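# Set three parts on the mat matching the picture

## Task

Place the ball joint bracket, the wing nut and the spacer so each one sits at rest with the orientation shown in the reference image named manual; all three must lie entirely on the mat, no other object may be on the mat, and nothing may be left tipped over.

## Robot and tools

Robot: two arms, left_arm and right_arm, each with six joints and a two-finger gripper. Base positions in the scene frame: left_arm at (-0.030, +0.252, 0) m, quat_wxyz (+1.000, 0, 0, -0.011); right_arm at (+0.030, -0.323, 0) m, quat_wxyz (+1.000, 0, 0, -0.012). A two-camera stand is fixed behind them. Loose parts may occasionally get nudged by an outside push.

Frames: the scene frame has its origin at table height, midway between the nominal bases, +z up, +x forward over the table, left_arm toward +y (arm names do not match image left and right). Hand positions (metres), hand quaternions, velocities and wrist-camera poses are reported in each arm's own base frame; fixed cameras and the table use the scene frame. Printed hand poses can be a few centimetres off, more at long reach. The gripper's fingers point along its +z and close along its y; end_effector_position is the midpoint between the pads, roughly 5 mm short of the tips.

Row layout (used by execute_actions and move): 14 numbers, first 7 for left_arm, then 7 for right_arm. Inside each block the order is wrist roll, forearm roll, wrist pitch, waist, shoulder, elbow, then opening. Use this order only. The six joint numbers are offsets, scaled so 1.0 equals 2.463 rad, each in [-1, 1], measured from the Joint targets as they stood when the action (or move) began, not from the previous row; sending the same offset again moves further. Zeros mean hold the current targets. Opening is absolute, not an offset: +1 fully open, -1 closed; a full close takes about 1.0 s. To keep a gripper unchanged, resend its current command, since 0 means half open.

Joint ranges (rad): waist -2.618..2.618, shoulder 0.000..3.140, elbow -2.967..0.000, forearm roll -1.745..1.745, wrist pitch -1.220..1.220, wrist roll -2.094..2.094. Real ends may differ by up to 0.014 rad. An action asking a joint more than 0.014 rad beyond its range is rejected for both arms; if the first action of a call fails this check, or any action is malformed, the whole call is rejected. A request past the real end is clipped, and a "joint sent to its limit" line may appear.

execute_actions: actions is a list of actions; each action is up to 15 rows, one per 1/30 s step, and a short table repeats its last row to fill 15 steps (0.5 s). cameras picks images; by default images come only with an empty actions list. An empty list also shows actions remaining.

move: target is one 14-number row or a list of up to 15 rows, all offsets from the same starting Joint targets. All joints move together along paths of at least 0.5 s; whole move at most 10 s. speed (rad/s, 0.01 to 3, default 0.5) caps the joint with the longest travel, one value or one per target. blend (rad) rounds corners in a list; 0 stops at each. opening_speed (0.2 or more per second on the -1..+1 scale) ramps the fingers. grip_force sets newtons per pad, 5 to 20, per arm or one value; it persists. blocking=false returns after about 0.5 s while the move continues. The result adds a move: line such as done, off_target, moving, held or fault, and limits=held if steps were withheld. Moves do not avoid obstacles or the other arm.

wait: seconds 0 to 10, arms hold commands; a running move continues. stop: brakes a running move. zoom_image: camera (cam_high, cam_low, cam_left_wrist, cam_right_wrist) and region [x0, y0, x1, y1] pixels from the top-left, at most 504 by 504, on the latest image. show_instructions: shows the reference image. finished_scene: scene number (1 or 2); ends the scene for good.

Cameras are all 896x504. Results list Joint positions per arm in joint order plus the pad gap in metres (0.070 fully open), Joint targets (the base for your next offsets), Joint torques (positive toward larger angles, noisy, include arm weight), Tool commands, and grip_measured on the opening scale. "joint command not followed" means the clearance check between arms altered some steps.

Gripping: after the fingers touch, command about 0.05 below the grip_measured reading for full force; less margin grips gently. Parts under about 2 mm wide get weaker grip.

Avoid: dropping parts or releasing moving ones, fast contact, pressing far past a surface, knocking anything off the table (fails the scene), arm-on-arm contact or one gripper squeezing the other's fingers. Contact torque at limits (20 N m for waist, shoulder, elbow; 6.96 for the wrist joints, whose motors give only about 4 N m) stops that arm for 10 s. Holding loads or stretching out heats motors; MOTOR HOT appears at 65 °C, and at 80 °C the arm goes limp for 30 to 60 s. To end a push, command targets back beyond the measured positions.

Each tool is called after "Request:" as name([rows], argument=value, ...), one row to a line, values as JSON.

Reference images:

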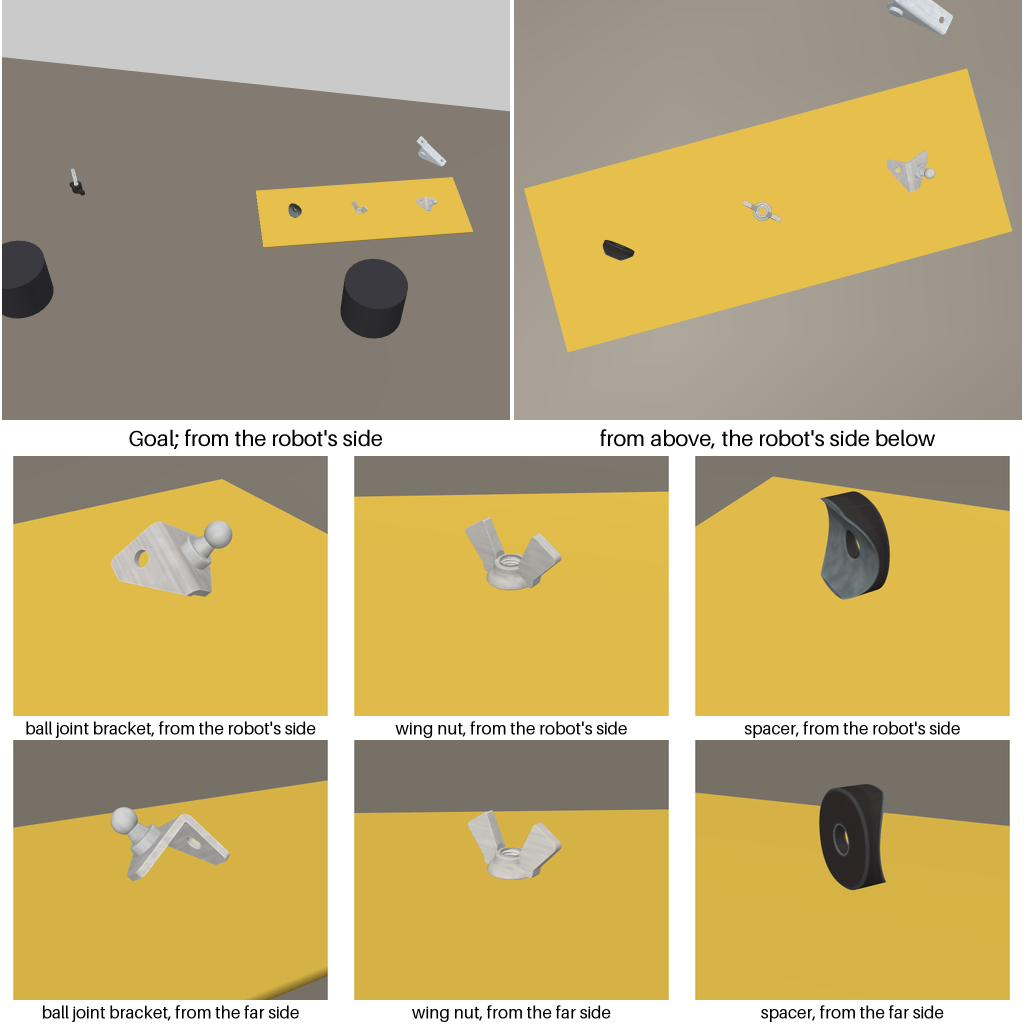

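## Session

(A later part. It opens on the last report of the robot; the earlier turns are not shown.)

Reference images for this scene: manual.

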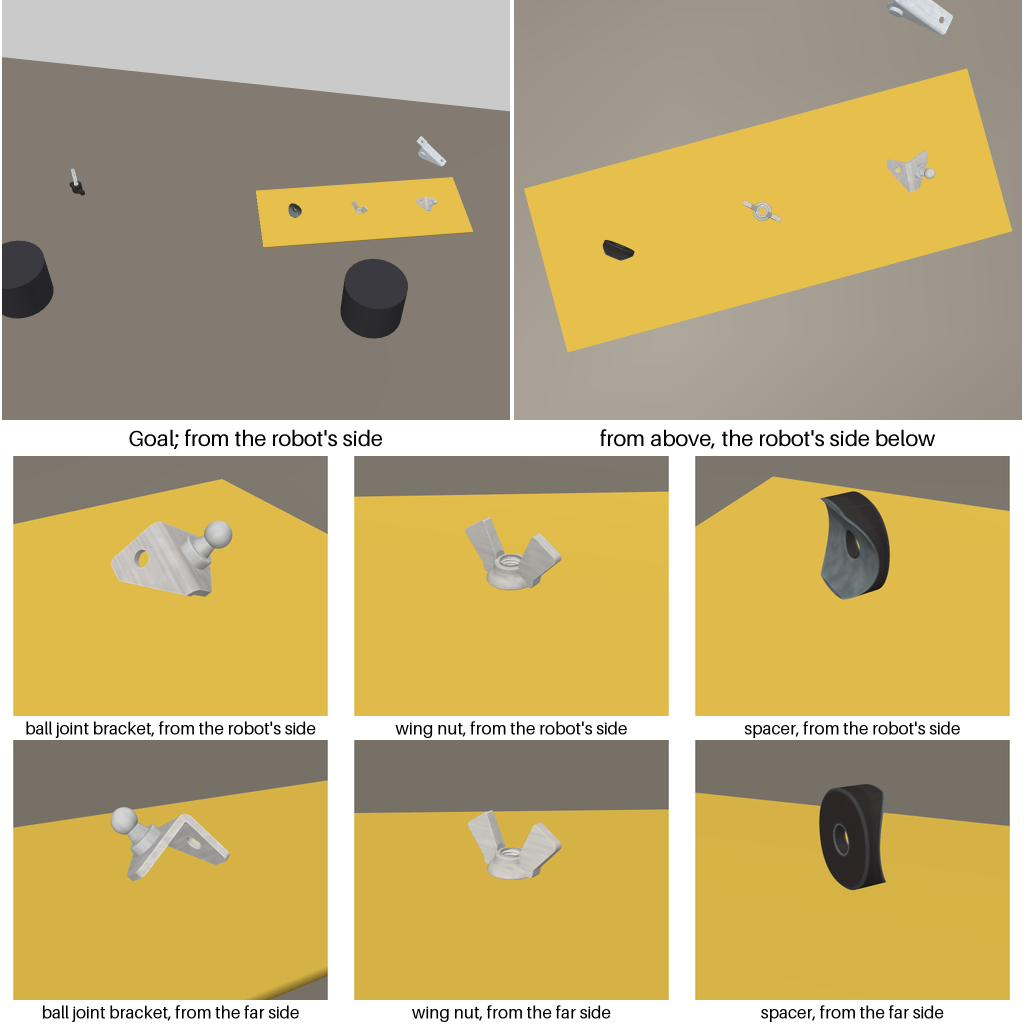

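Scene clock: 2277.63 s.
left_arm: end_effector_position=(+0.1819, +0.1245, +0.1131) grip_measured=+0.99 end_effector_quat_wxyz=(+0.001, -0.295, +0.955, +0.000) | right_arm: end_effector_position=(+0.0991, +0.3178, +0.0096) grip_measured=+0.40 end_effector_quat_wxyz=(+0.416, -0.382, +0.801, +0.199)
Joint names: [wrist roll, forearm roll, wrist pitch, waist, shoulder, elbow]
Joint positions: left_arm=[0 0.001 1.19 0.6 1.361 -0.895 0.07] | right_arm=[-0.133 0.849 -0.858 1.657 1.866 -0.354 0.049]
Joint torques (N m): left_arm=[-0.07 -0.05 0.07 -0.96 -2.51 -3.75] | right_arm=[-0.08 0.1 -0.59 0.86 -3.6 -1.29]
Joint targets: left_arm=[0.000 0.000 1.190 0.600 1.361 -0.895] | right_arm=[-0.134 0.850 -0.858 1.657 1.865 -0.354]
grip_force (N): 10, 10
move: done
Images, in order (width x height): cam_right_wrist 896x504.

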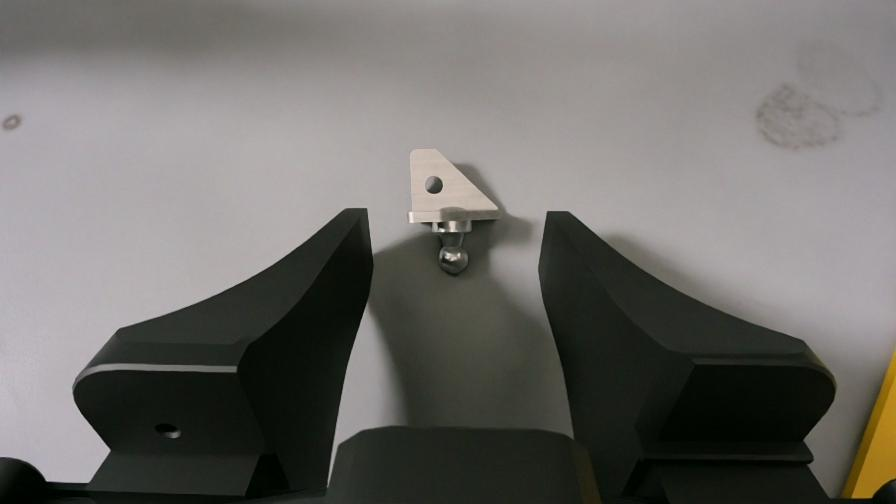

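Request:
move([
  [0,0,0,0,0,0,1, 0,0,0,0.0014,0,0,0.4],
  [0,0,0,0,0,0,1, 0,0,0,0.0014,0,0,-0.85],
], speed=0.2, opening_speed=0.6, grip_force=10, cameras=["cam_right_wrist"])

Request:
zoom_image(camera="cam_right_wrist", region=[340, 120, 570, 300])

Scene clock: 2295.80 s.
left_arm: end_effector_position=(+0.1819, +0.1245, +0.1131) grip_measured=+0.99 end_effector_quat_wxyz=(+0.001, -0.295, +0.955, +0.000) | right_arm: end_effector_position=(+0.0979, +0.3182, +0.0099) grip_measured=-0.56 end_effector_quat_wxyz=(+0.416, -0.383, +0.800, +0.200)
Joint names: [wrist roll, forearm roll, wrist pitch, waist, shoulder, elbow]
Joint positions: left_arm=[0 0.001 1.19 0.6 1.361 -0.895 0.07] | right_arm=[-0.134 0.85 -0.858 1.66 1.865 -0.354 0.015]
Joint torques (N m): left_arm=[-0.07 -0.05 0.07 -0.96 -2.5 -3.75] | right_arm=[0.06 -0.02 -0.33 -0.26 -2.96 -0.82]
Joint targets: left_arm=[0.000 0.000 1.190 0.600 1.361 -0.895] | right_arm=[-0.134 0.850 -0.858 1.661 1.865 -0.354]
grip_force (N): 10, 10
move: done
Images, in order (width x height): cam_right_wrist 896x504.

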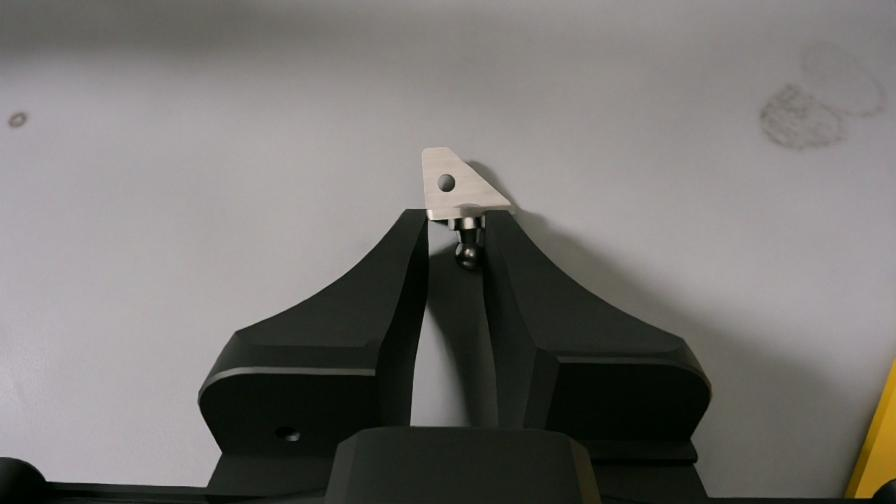

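Scaled by 2.191 from the camera's 896x504 image, which has a finer 1280x720 frame.

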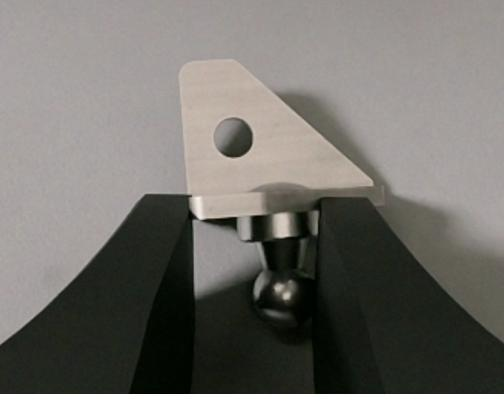

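Request:
move([
  [0,0,0,0,0,0,1, 0,0,0,0,0,0,0.45],
  [0,0,0,0,0,0,1, -0.22761,0.13179,0.16922,-0.04462,-0.12371,-0.02477,0.45],
], speed=0.5, opening_speed=1.2, cameras=["cam_right_wrist"])

Request:
zoom_image(camera="cam_right_wrist", region=[350, 80, 560, 240])

Scene clock: 2399.50 s.
left_arm: end_effector_position=(+0.1819, +0.1245, +0.1131) grip_measured=+0.99 end_effector_quat_wxyz=(+0.001, -0.295, +0.955, +0.000) | right_arm: end_effector_position=(+0.0935, +0.3063, +0.0414) grip_measured=+0.45 end_effector_quat_wxyz=(+0.340, -0.426, +0.820, +0.177)
Joint names: [wrist roll, forearm roll, wrist pitch, waist, shoulder, elbow]
Joint positions: left_arm=[0 0.001 1.19 0.6 1.361 -0.895 0.07] | right_arm=[-0.695 1.175 -0.441 1.551 1.56 -0.415 0.051]
Joint torques (N m): left_arm=[-0.07 -0.05 0.07 -0.97 -2.52 -3.75] | right_arm=[0.1 -0.48 -0.54 0.21 -2.08 -2.24]
Joint targets: left_arm=[0.000 0.000 1.190 0.600 1.361 -0.895] | right_arm=[-0.695 1.174 -0.442 1.551 1.561 -0.415]
grip_force (N): 10, 10
move: done
Images, in order (width x height): cam_right_wrist 896x504.

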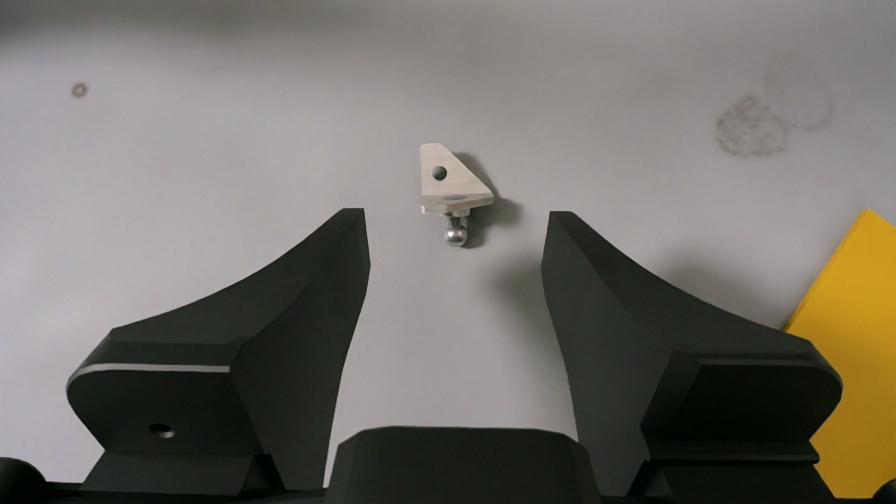

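Scaled by 2.400 from the camera's 896x504 image, which has a finer 1280x720 frame.

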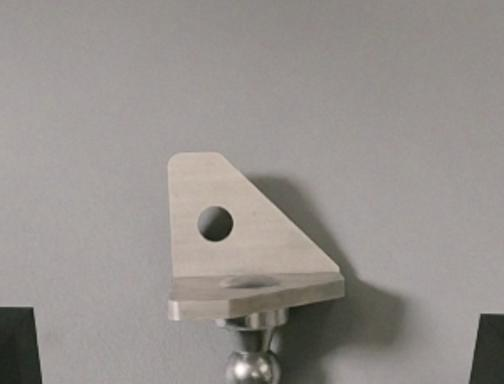

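Request:
move(target=[0,0,0,0,0,0,1, 0.1525,-0.20244,-0.01194,-0.05091,0.08149,-0.02091,0.45], speed=0.35, cameras=["cam_right_wrist"])

Request:
zoom_image(camera="cam_right_wrist", region=[340, 150, 570, 330])

Scene clock: 2425.97 s.
left_arm: end_effector_position=(+0.1819, +0.1245, +0.1131) grip_measured=+0.99 end_effector_quat_wxyz=(+0.001, -0.295, +0.955, +0.000) | right_arm: end_effector_position=(+0.1122, +0.3316, +0.0091) grip_measured=+0.45 end_effector_quat_wxyz=(+0.334, -0.448, +0.808, +0.185)
Joint names: [wrist roll, forearm roll, wrist pitch, waist, shoulder, elbow]
Joint positions: left_arm=[0 0.001 1.19 0.6 1.361 -0.895 0.07] | right_arm=[-0.319 0.675 -0.471 1.425 1.762 -0.466 0.051]
Joint torques (N m): left_arm=[-0.07 -0.05 0.07 -0.97 -2.52 -3.73] | right_arm=[-0.07 0.07 -0.5 0.29 -3.74 -1.99]
Joint targets: left_arm=[0.000 0.000 1.190 0.600 1.361 -0.895] | right_arm=[-0.319 0.676 -0.471 1.425 1.761 -0.466]
grip_force (N): 10, 10
move: done
Images, in order (width x height): cam_right_wrist 896x504.

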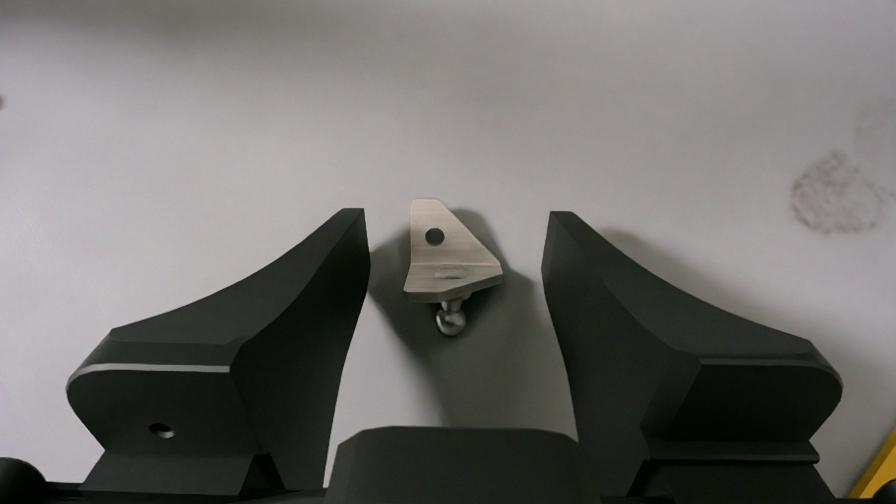

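Scaled by 2.191 from the camera's 896x504 image, which has a finer 1280x720 frame.

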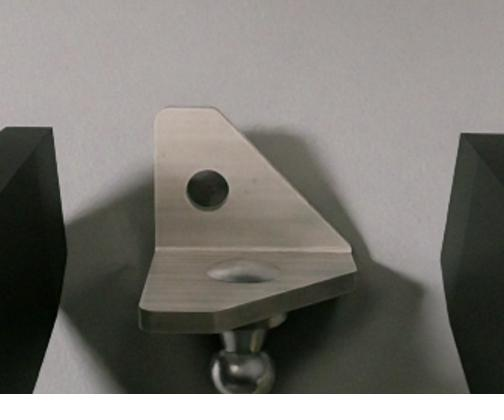

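Request:
move(target=[0,0,0,0,0,0,1, 0,0,0,0,0,0,-0.4], opening_speed=0.6, grip_force=14, cameras=["cam_right_wrist"])

Request:
zoom_image(camera="cam_right_wrist", region=[340, 150, 570, 330])

Scene clock: 2438.27 s.
left_arm: end_effector_position=(+0.1819, +0.1245, +0.1131) grip_measured=+0.99 end_effector_quat_wxyz=(+0.001, -0.295, +0.955, +0.000) | right_arm: end_effector_position=(+0.1123, +0.3316, +0.0091) grip_measured=-0.27 end_effector_quat_wxyz=(+0.334, -0.448, +0.808, +0.185)
Joint names: [wrist roll, forearm roll, wrist pitch, waist, shoulder, elbow]
Joint positions: left_arm=[0 0.001 1.19 0.6 1.361 -0.895 0.07] | right_arm=[-0.319 0.676 -0.471 1.425 1.762 -0.466 0.025]
Joint torques (N m): left_arm=[-0.07 -0.04 0.07 -0.96 -2.51 -3.75] | right_arm=[0.15 -0.3 -0.65 0.71 -3.65 -1.21]
Joint targets: left_arm=[0.000 0.000 1.190 0.600 1.361 -0.895] | right_arm=[-0.319 0.676 -0.471 1.425 1.761 -0.466]
grip_force (N): 14, 14
move: done
Images, in order (width x height): cam_right_wrist 896x504.

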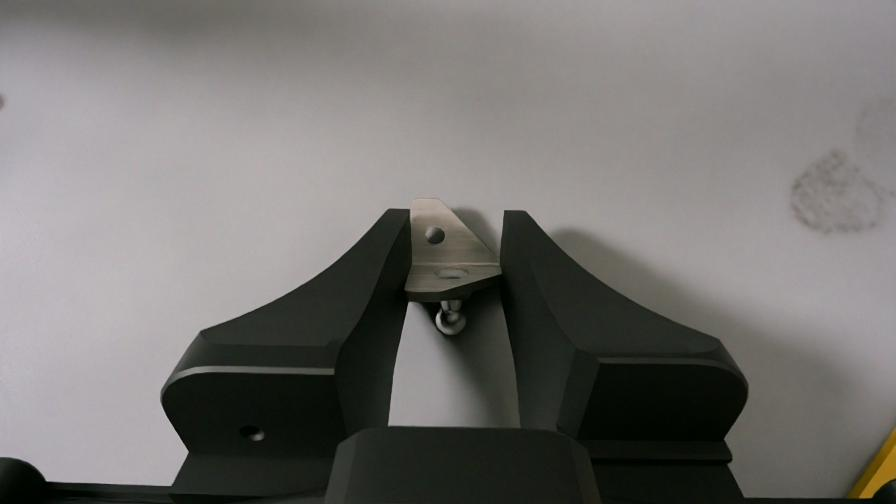

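Scaled by 2.191 from the camera's 896x504 image, which has a finer 1280x720 frame.

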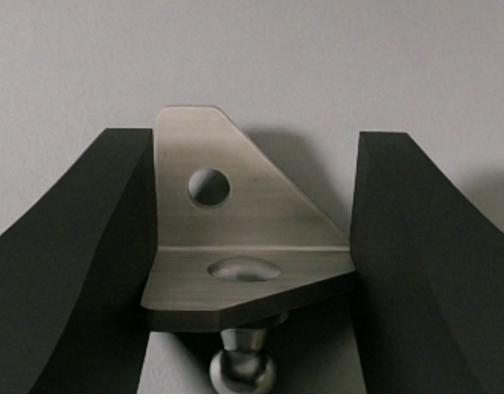

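Request:
show_instructions()

Reference images for this scene: manual.

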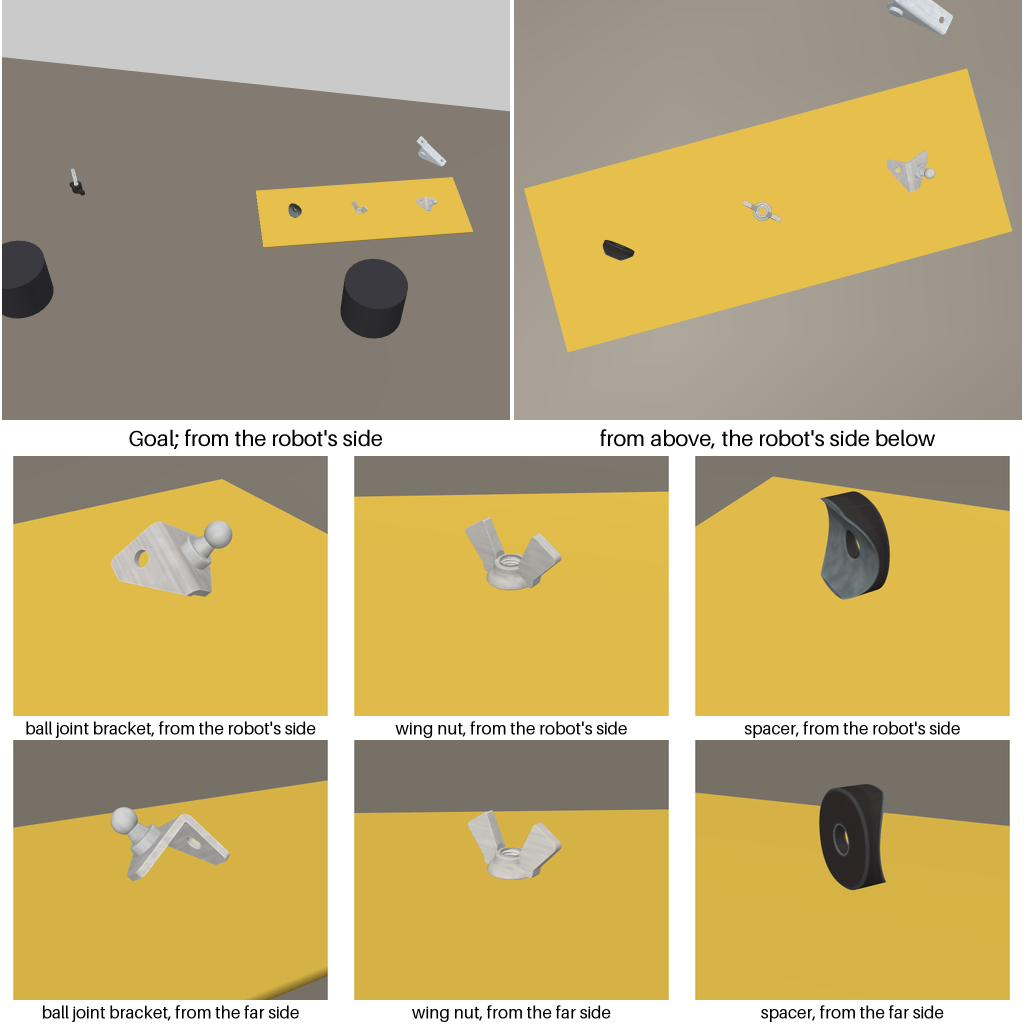

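Request:
move([
  [0,0,0,0,0,0,1, 0,0,0,0,-0.1218,0,-0.4],
  [0,0,0,0,0,0,1, 0.23914,-0.03086,0.33049,-0.31547,-0.22777,-0.04832,-0.4],
  [0,0,0,0,0,0,1, 0.47958,-0.0633,0.66106,-0.63102,-0.10824,-0.09643,-0.4],
], speed=[0.4, 0.9, 0.8], blend=[0.05, 0.15, 0], cameras=["all"])

Request:
zoom_image(camera="cam_right_wrist", region=[340, 150, 570, 330])

Scene clock: 2625.67 s.
left_arm: end_effector_position=(+0.1819, +0.1245, +0.1131) grip_measured=+0.99 end_effector_quat_wxyz=(+0.001, -0.295, +0.955, +0.000) | right_arm: end_effector_position=(+0.1876, +0.0774, +0.0698) grip_measured=-0.27 end_effector_quat_wxyz=(-0.209, +0.575, +0.776, +0.153)
Joint names: [wrist roll, forearm roll, wrist pitch, waist, shoulder, elbow]
Joint positions: left_arm=[0 0.001 1.19 0.6 1.361 -0.895 0.07] | right_arm=[0.862 0.52 1.157 -0.129 1.495 -0.703 0.025]
Joint torques (N m): left_arm=[-0.07 -0.04 0.07 -0.97 -2.51 -3.74] | right_arm=[-0.01 0.61 0.28 0.91 -2.83 -2.78]
Joint targets: left_arm=[0.000 0.000 1.190 0.600 1.361 -0.895] | right_arm=[0.862 0.520 1.157 -0.129 1.495 -0.704]
grip_force (N): 14, 14
move: done

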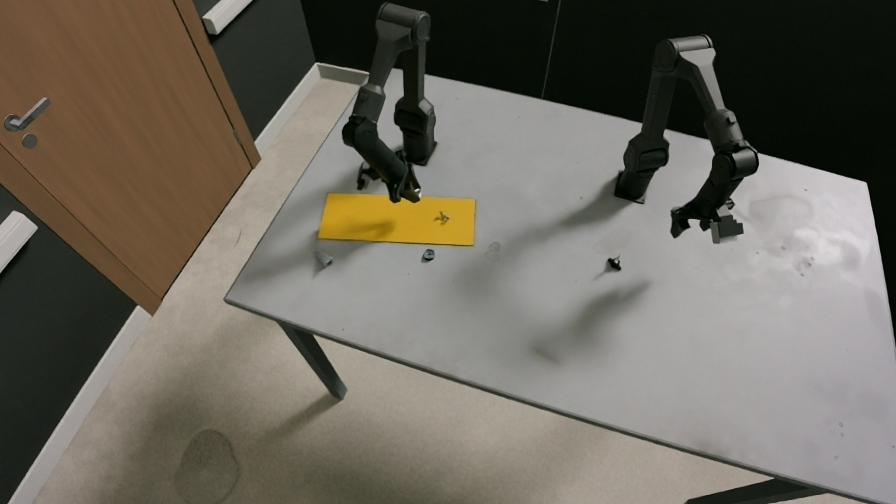

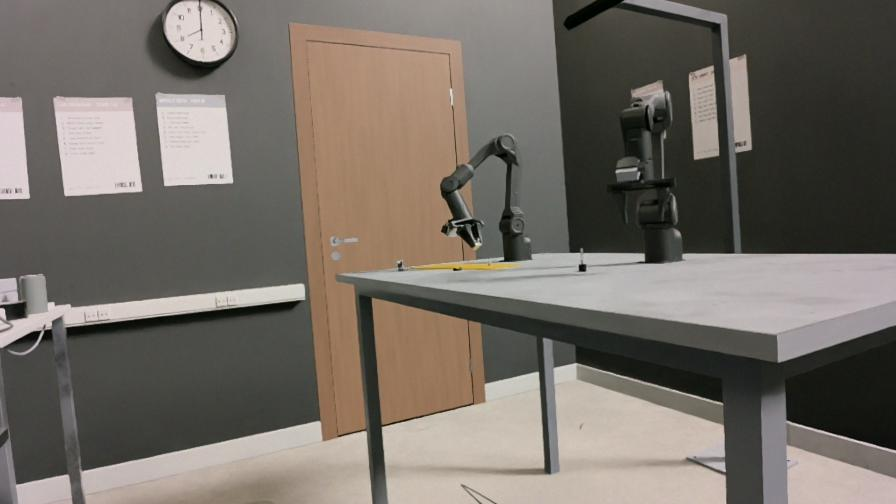

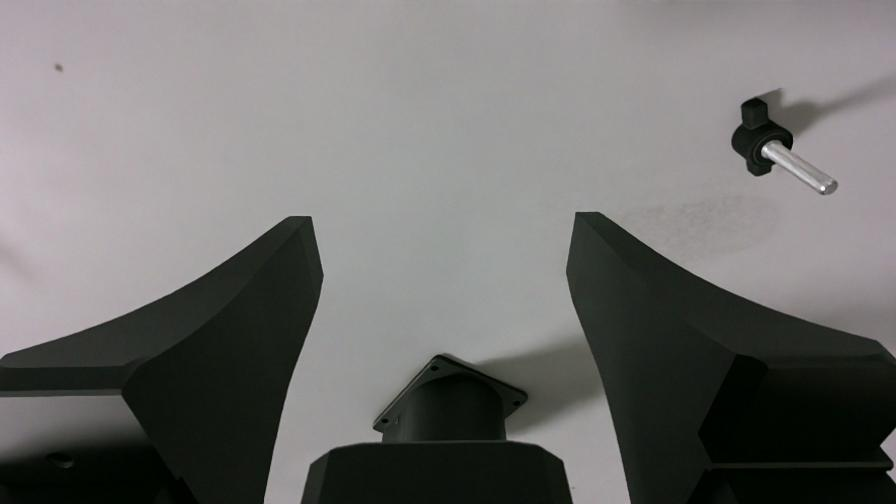

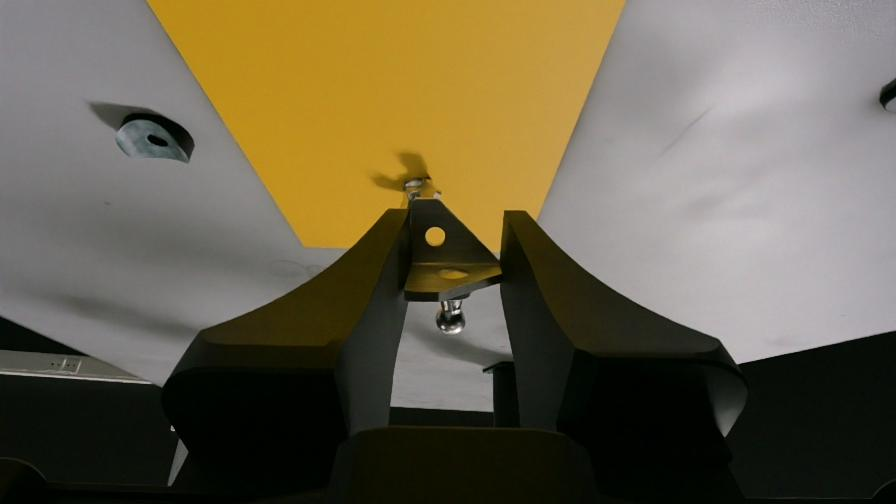

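Scaled by 2.191 from the camera's 896x504 image, which has a finer 1280x720 frame.

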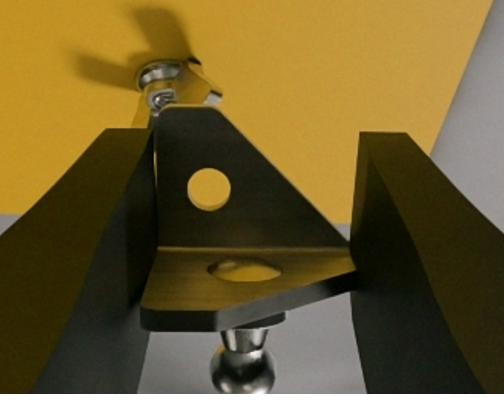

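Request:
move(target=[0,0,0,0,0,0,1, -0.17637,0.07836,0.00735,-0.08015,0.13942,0.01324,-0.4], speed=0.4, cameras=["cam_right_wrist", "cam_high"])

Request:
zoom_image(camera="cam_right_wrist", region=[340, 150, 570, 330])

Request:
zoom_image(camera="cam_high", region=[330, 150, 490, 260])

Scene clock: 2640.50 s.
left_arm: end_effector_position=(+0.1819, +0.1245, +0.1131) grip_measured=+0.99 end_effector_quat_wxyz=(+0.001, -0.295, +0.955, +0.000) | right_arm: end_effector_position=(+0.1881, +0.0776, +0.0259) grip_measured=-0.27 end_effector_quat_wxyz=(-0.327, +0.544, +0.734, +0.242)
Joint names: [wrist roll, forearm roll, wrist pitch, waist, shoulder, elbow]
Joint positions: left_arm=[0 0.001 1.19 0.6 1.361 -0.895 0.07] | right_arm=[0.427 0.713 1.175 -0.327 1.839 -0.671 0.025]
Joint torques (N m): left_arm=[-0.07 -0.04 0.07 -0.96 -2.53 -3.74] | right_arm=[0.14 0.26 0.81 0.87 -4.15 -0.79]
Joint targets: left_arm=[0.000 0.000 1.190 0.600 1.361 -0.895] | right_arm=[0.427 0.713 1.175 -0.326 1.838 -0.671]
grip_force (N): 14, 14
move: done
Images, in order (width x height): cam_high 896x504, cam_right_wrist 896x504.

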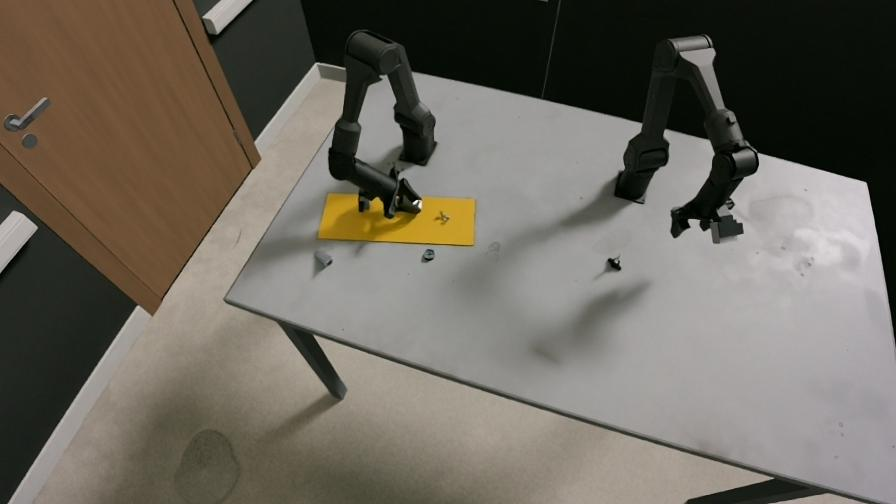

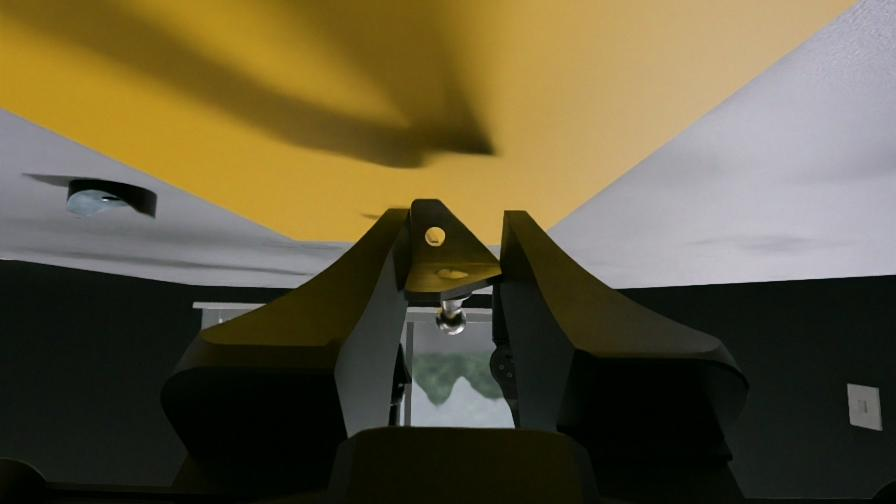

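Scaled by 2.191 from the camera's 896x504 image, which has a finer 1280x720 frame.

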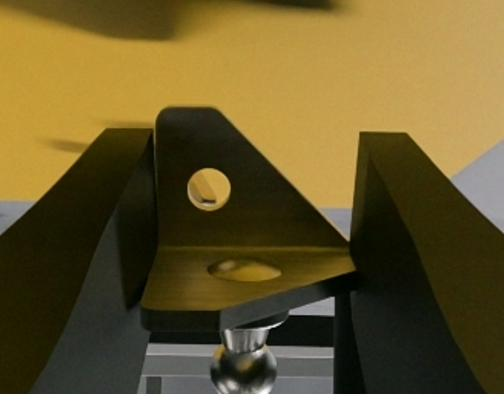

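Scaled by 3.150 from the camera's 896x504 image, which has a finer 1280x720 frame.

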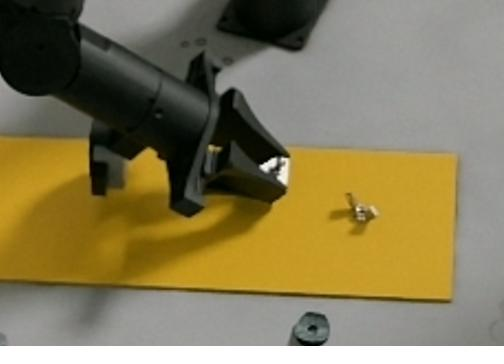

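Request:
move(target=[0,0,0,0,0,0,1, -0.0058,0.0024,-0.0064,0,0.0071,0.0013,-0.4], speed=0.06, cameras=["cam_right_wrist"])

Request:
zoom_image(camera="cam_right_wrist", region=[340, 100, 570, 280])

Scene clock: 2654.30 s.
left_arm: end_effector_position=(+0.1819, +0.1245, +0.1131) grip_measured=+0.99 end_effector_quat_wxyz=(+0.001, -0.295, +0.955, +0.000) | right_arm: end_effector_position=(+0.1883, +0.0775, +0.0213) grip_measured=-0.27 end_effector_quat_wxyz=(-0.327, +0.544, +0.734, +0.242)
Joint names: [wrist roll, forearm roll, wrist pitch, waist, shoulder, elbow]
Joint positions: left_arm=[0 0.001 1.19 0.6 1.361 -0.895 0.07] | right_arm=[0.413 0.719 1.159 -0.327 1.855 -0.668 0.025]
Joint torques (N m): left_arm=[-0.07 -0.04 0.07 -0.96 -2.54 -3.74] | right_arm=[0.07 0.57 0.73 0.84 -3.28 -0.32]
Joint targets: left_arm=[0.000 0.000 1.190 0.600 1.361 -0.895] | right_arm=[0.413 0.719 1.160 -0.326 1.856 -0.668]
grip_force (N): 14, 14
move: done
Images, in order (width x height): cam_right_wrist 896x504.

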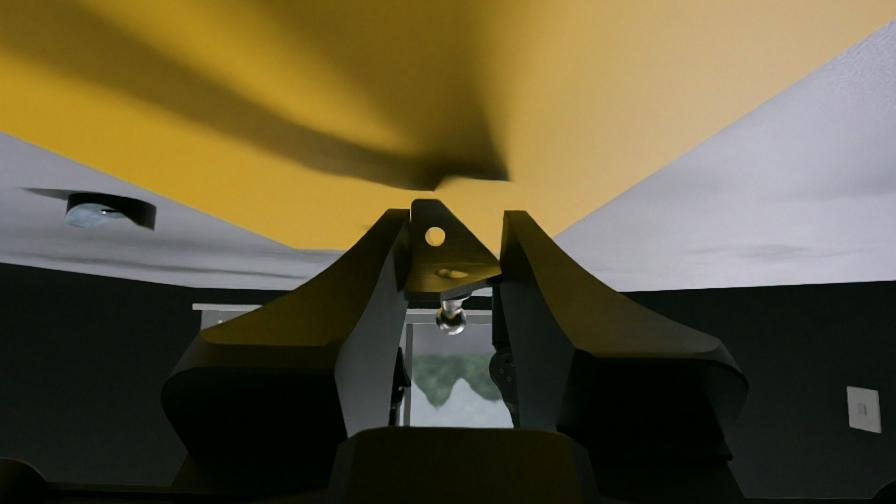

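Scaled by 2.191 from the camera's 896x504 image, which has a finer 1280x720 frame.

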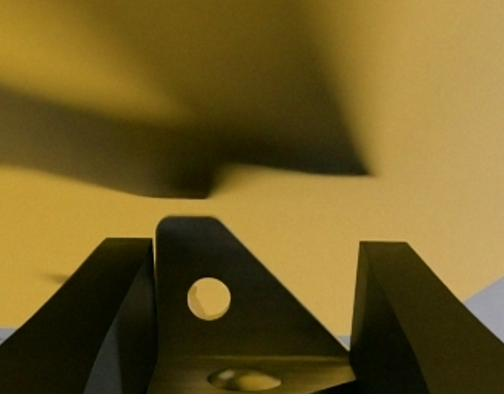

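Request:
move(target=[0,0,0,0,0,0,1, -0.0020,0.0009,-0.0022,0,0.0025,0.0005,-0.4], speed=0.05, cameras=["cam_right_wrist"])

Request:
zoom_image(camera="cam_right_wrist", region=[340, 100, 570, 280])

Scene clock: 2662.47 s.
left_arm: end_effector_position=(+0.1819, +0.1245, +0.1131) grip_measured=+0.99 end_effector_quat_wxyz=(+0.001, -0.295, +0.955, +0.000) | right_arm: end_effector_position=(+0.1884, +0.0774, +0.0196) grip_measured=-0.27 end_effector_quat_wxyz=(-0.327, +0.544, +0.734, +0.242)
Joint names: [wrist roll, forearm roll, wrist pitch, waist, shoulder, elbow]
Joint positions: left_arm=[0 0.001 1.19 0.6 1.361 -0.895 0.07] | right_arm=[0.408 0.72 1.154 -0.327 1.862 -0.667 0.025]
Joint torques (N m): left_arm=[-0.07 -0.04 0.07 -0.98 -2.52 -3.74] | right_arm=[-0.02 0.55 0.64 0.73 -3.04 -0.38]
Joint targets: left_arm=[0.000 0.000 1.190 0.600 1.361 -0.895] | right_arm=[0.408 0.721 1.154 -0.326 1.862 -0.667]
grip_force (N): 14, 14
move: done
Images, in order (width x height): cam_right_wrist 896x504.

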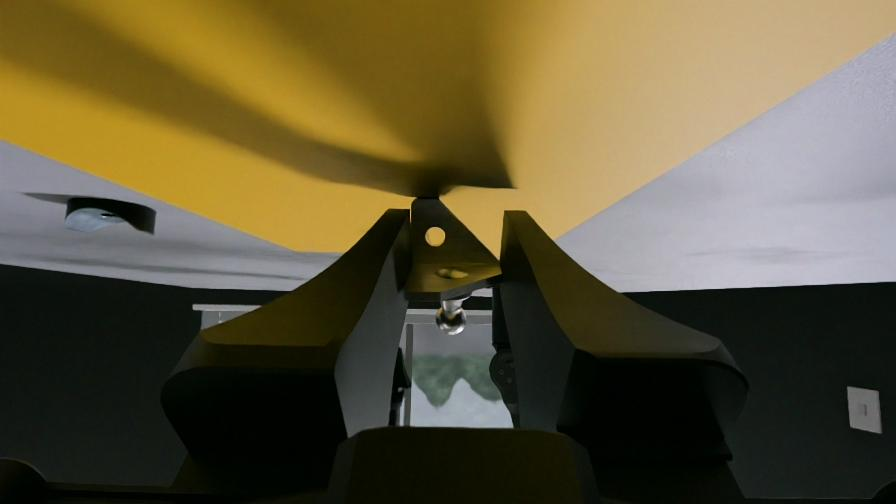

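Scaled by 2.191 from the camera's 896x504 image, which has a finer 1280x720 frame.

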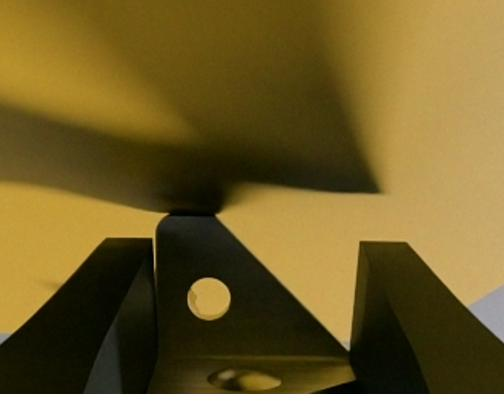

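Request:
move(target=[0,0,0,0,0,0,1, -0.0013,-0.01173,0.00808,-0.01376,0.00564,-0.011,-0.4], speed=0.05, grip_force=6, cameras=["cam_right_wrist"])

Request:
zoom_image(camera="cam_right_wrist", region=[340, 150, 570, 330])

Scene clock: 2696.63 s.
left_arm: end_effector_position=(+0.1819, +0.1245, +0.1131) grip_measured=+0.99 end_effector_quat_wxyz=(+0.001, -0.295, +0.955, +0.000) | right_arm: end_effector_position=(+0.1915, +0.0673, +0.0196) grip_measured=-0.27 end_effector_quat_wxyz=(-0.327, +0.544, +0.734, +0.242)
Joint names: [wrist roll, forearm roll, wrist pitch, waist, shoulder, elbow]
Joint positions: left_arm=[0 0.001 1.19 0.6 1.361 -0.895 0.07] | right_arm=[0.406 0.692 1.174 -0.36 1.876 -0.694 0.026]
Joint torques (N m): left_arm=[-0.07 -0.04 0.07 -0.97 -2.51 -3.73] | right_arm=[-0.03 0.41 0.77 0.25 -3.32 -1.33]
Joint targets: left_arm=[0.000 0.000 1.190 0.600 1.361 -0.895] | right_arm=[0.405 0.692 1.174 -0.360 1.876 -0.694]
grip_force (N): 6, 6
move: done
Images, in order (width x height): cam_right_wrist 896x504.

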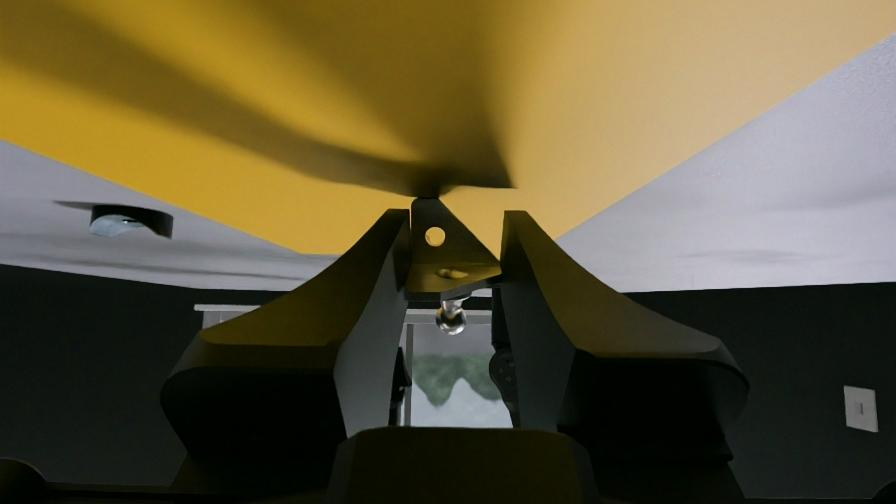

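Scaled by 2.191 from the camera's 896x504 image, which has a finer 1280x720 frame.

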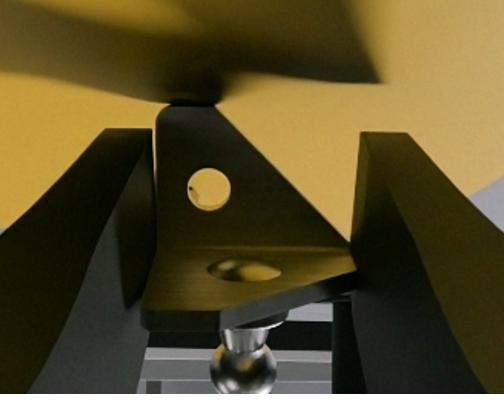

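Request:
move(target=[0,0,0,0,0,0,1, -0.0018,0.0008,-0.002,0,0.0022,0.0004,-0.4], speed=0.04, cameras=["cam_right_wrist"])

Request:
zoom_image(camera="cam_right_wrist", region=[340, 150, 570, 330])

Scene clock: 2705.63 s.
left_arm: end_effector_position=(+0.1819, +0.1245, +0.1131) grip_measured=+0.99 end_effector_quat_wxyz=(+0.001, -0.295, +0.955, +0.000) | right_arm: end_effector_position=(+0.1915, +0.0674, +0.0183) grip_measured=-0.27 end_effector_quat_wxyz=(-0.327, +0.543, +0.734, +0.242)
Joint names: [wrist roll, forearm roll, wrist pitch, waist, shoulder, elbow]
Joint positions: left_arm=[0 0.001 1.19 0.6 1.361 -0.895 0.07] | right_arm=[0.401 0.694 1.17 -0.36 1.881 -0.693 0.026]
Joint torques (N m): left_arm=[-0.07 -0.04 0.07 -0.97 -2.53 -3.74] | right_arm=[-0.01 0.44 0.53 0.85 -3.06 -0.32]
Joint targets: left_arm=[0.000 0.000 1.190 0.600 1.361 -0.895] | right_arm=[0.401 0.694 1.169 -0.360 1.881 -0.693]
grip_force (N): 6, 6
move: done
Images, in order (width x height): cam_right_wrist 896x504.

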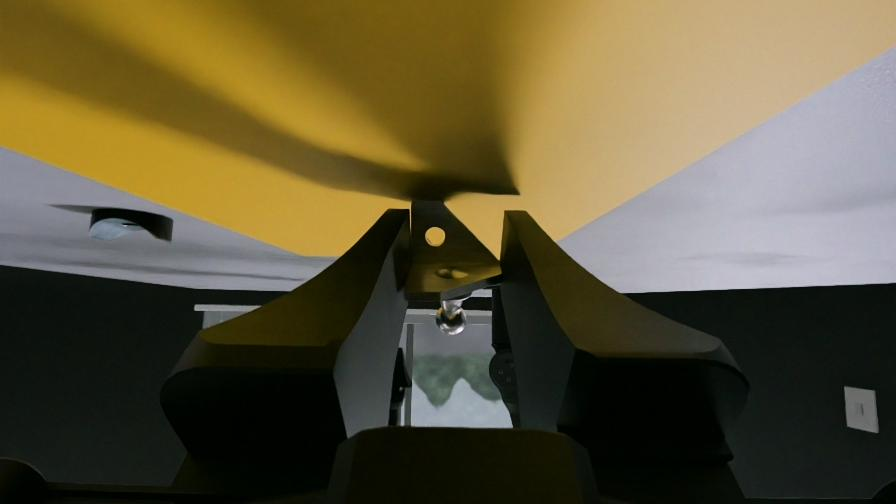

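Scaled by 2.191 from the camera's 896x504 image, which has a finer 1280x720 frame.

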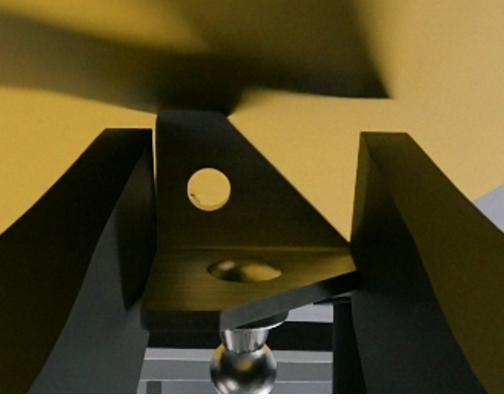

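Request:
move(target=[0,0,0,0,0,0,1, -0.0007,-0.0069,0.0049,-0.0082,0.0035,-0.0069,-0.4], speed=0.04, cameras=["cam_right_wrist"])

Request:
zoom_image(camera="cam_right_wrist", region=[340, 150, 570, 330])

Scene clock: 2717.50 s.
left_arm: end_effector_position=(+0.1819, +0.1245, +0.1131) grip_measured=+0.99 end_effector_quat_wxyz=(+0.001, -0.295, +0.955, +0.000) | right_arm: end_effector_position=(+0.1931, +0.0611, +0.0181) grip_measured=-0.27 end_effector_quat_wxyz=(-0.327, +0.544, +0.734, +0.242)
Joint names: [wrist roll, forearm roll, wrist pitch, waist, shoulder, elbow]
Joint positions: left_arm=[0 0.001 1.19 0.6 1.361 -0.895 0.07] | right_arm=[0.399 0.677 1.181 -0.381 1.89 -0.709 0.026]
Joint torques (N m): left_arm=[-0.07 -0.04 0.07 -0.97 -2.53 -3.75] | right_arm=[-0.03 0.28 0.66 0.06 -3.28 -1.45]
Joint targets: left_arm=[0.000 0.000 1.190 0.600 1.361 -0.895] | right_arm=[0.399 0.677 1.181 -0.380 1.890 -0.710]
grip_force (N): 6, 6
move: done
Images, in order (width x height): cam_right_wrist 896x504.

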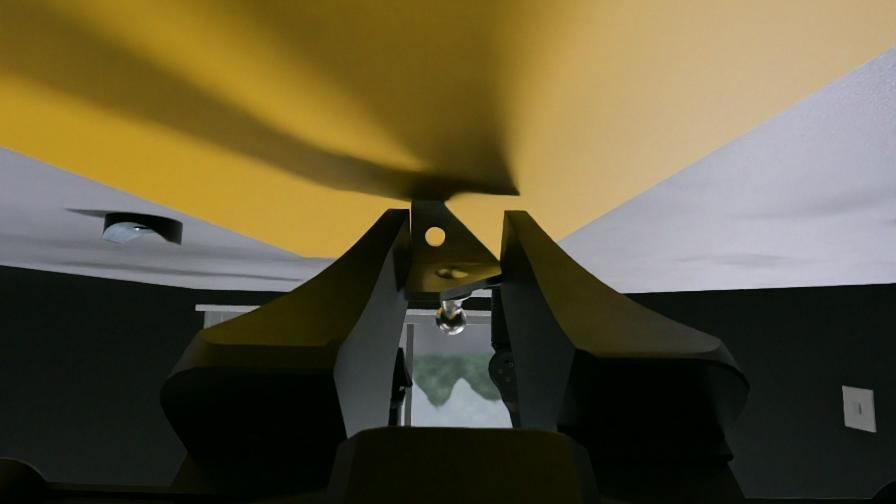

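Scaled by 2.191 from the camera's 896x504 image, which has a finer 1280x720 frame.

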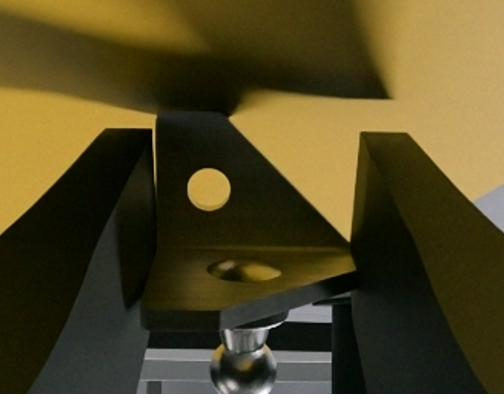

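Request:
move(target=[0,0,0,0,0,0,1, -0.0018,0.0008,-0.002,0,0.0022,0.0004,-0.4], speed=0.04, cameras=["cam_right_wrist"])

Request:
zoom_image(camera="cam_right_wrist", region=[340, 150, 570, 330])

Scene clock: 2731.57 s.
left_arm: end_effector_position=(+0.1819, +0.1245, +0.1131) grip_measured=+0.99 end_effector_quat_wxyz=(+0.001, -0.295, +0.955, +0.000) | right_arm: end_effector_position=(+0.1934, +0.0611, +0.0169) grip_measured=-0.27 end_effector_quat_wxyz=(-0.327, +0.544, +0.734, +0.242)
Joint names: [wrist roll, forearm roll, wrist pitch, waist, shoulder, elbow]
Joint positions: left_arm=[0 0.001 1.19 0.6 1.361 -0.895 0.07] | right_arm=[0.395 0.679 1.177 -0.381 1.895 -0.709 0.026]
Joint torques (N m): left_arm=[-0.07 -0.04 0.07 -0.98 -2.53 -3.74] | right_arm=[0.02 0.33 0.17 0.8 -2.85 -0.33]
Joint targets: left_arm=[0.000 0.000 1.190 0.600 1.361 -0.895] | right_arm=[0.394 0.679 1.176 -0.380 1.895 -0.709]
grip_force (N): 6, 6
move: done
Images, in order (width x height): cam_right_wrist 896x504.

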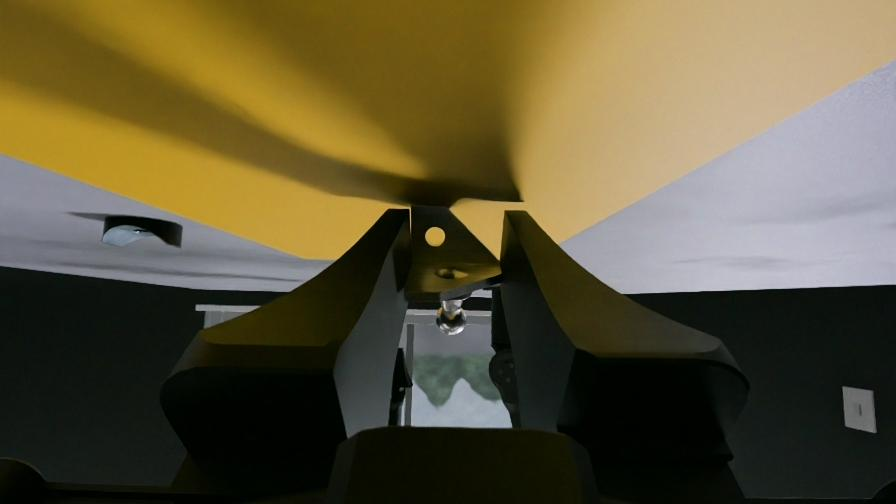

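Scaled by 2.191 from the camera's 896x504 image, which has a finer 1280x720 frame.

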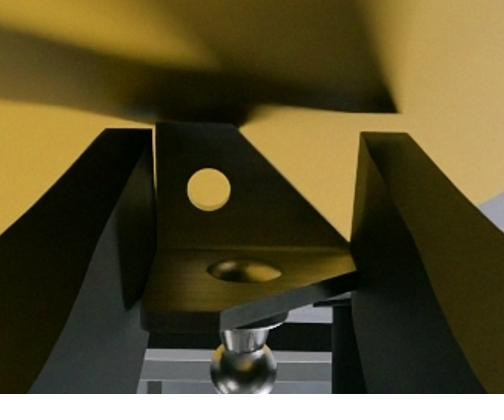

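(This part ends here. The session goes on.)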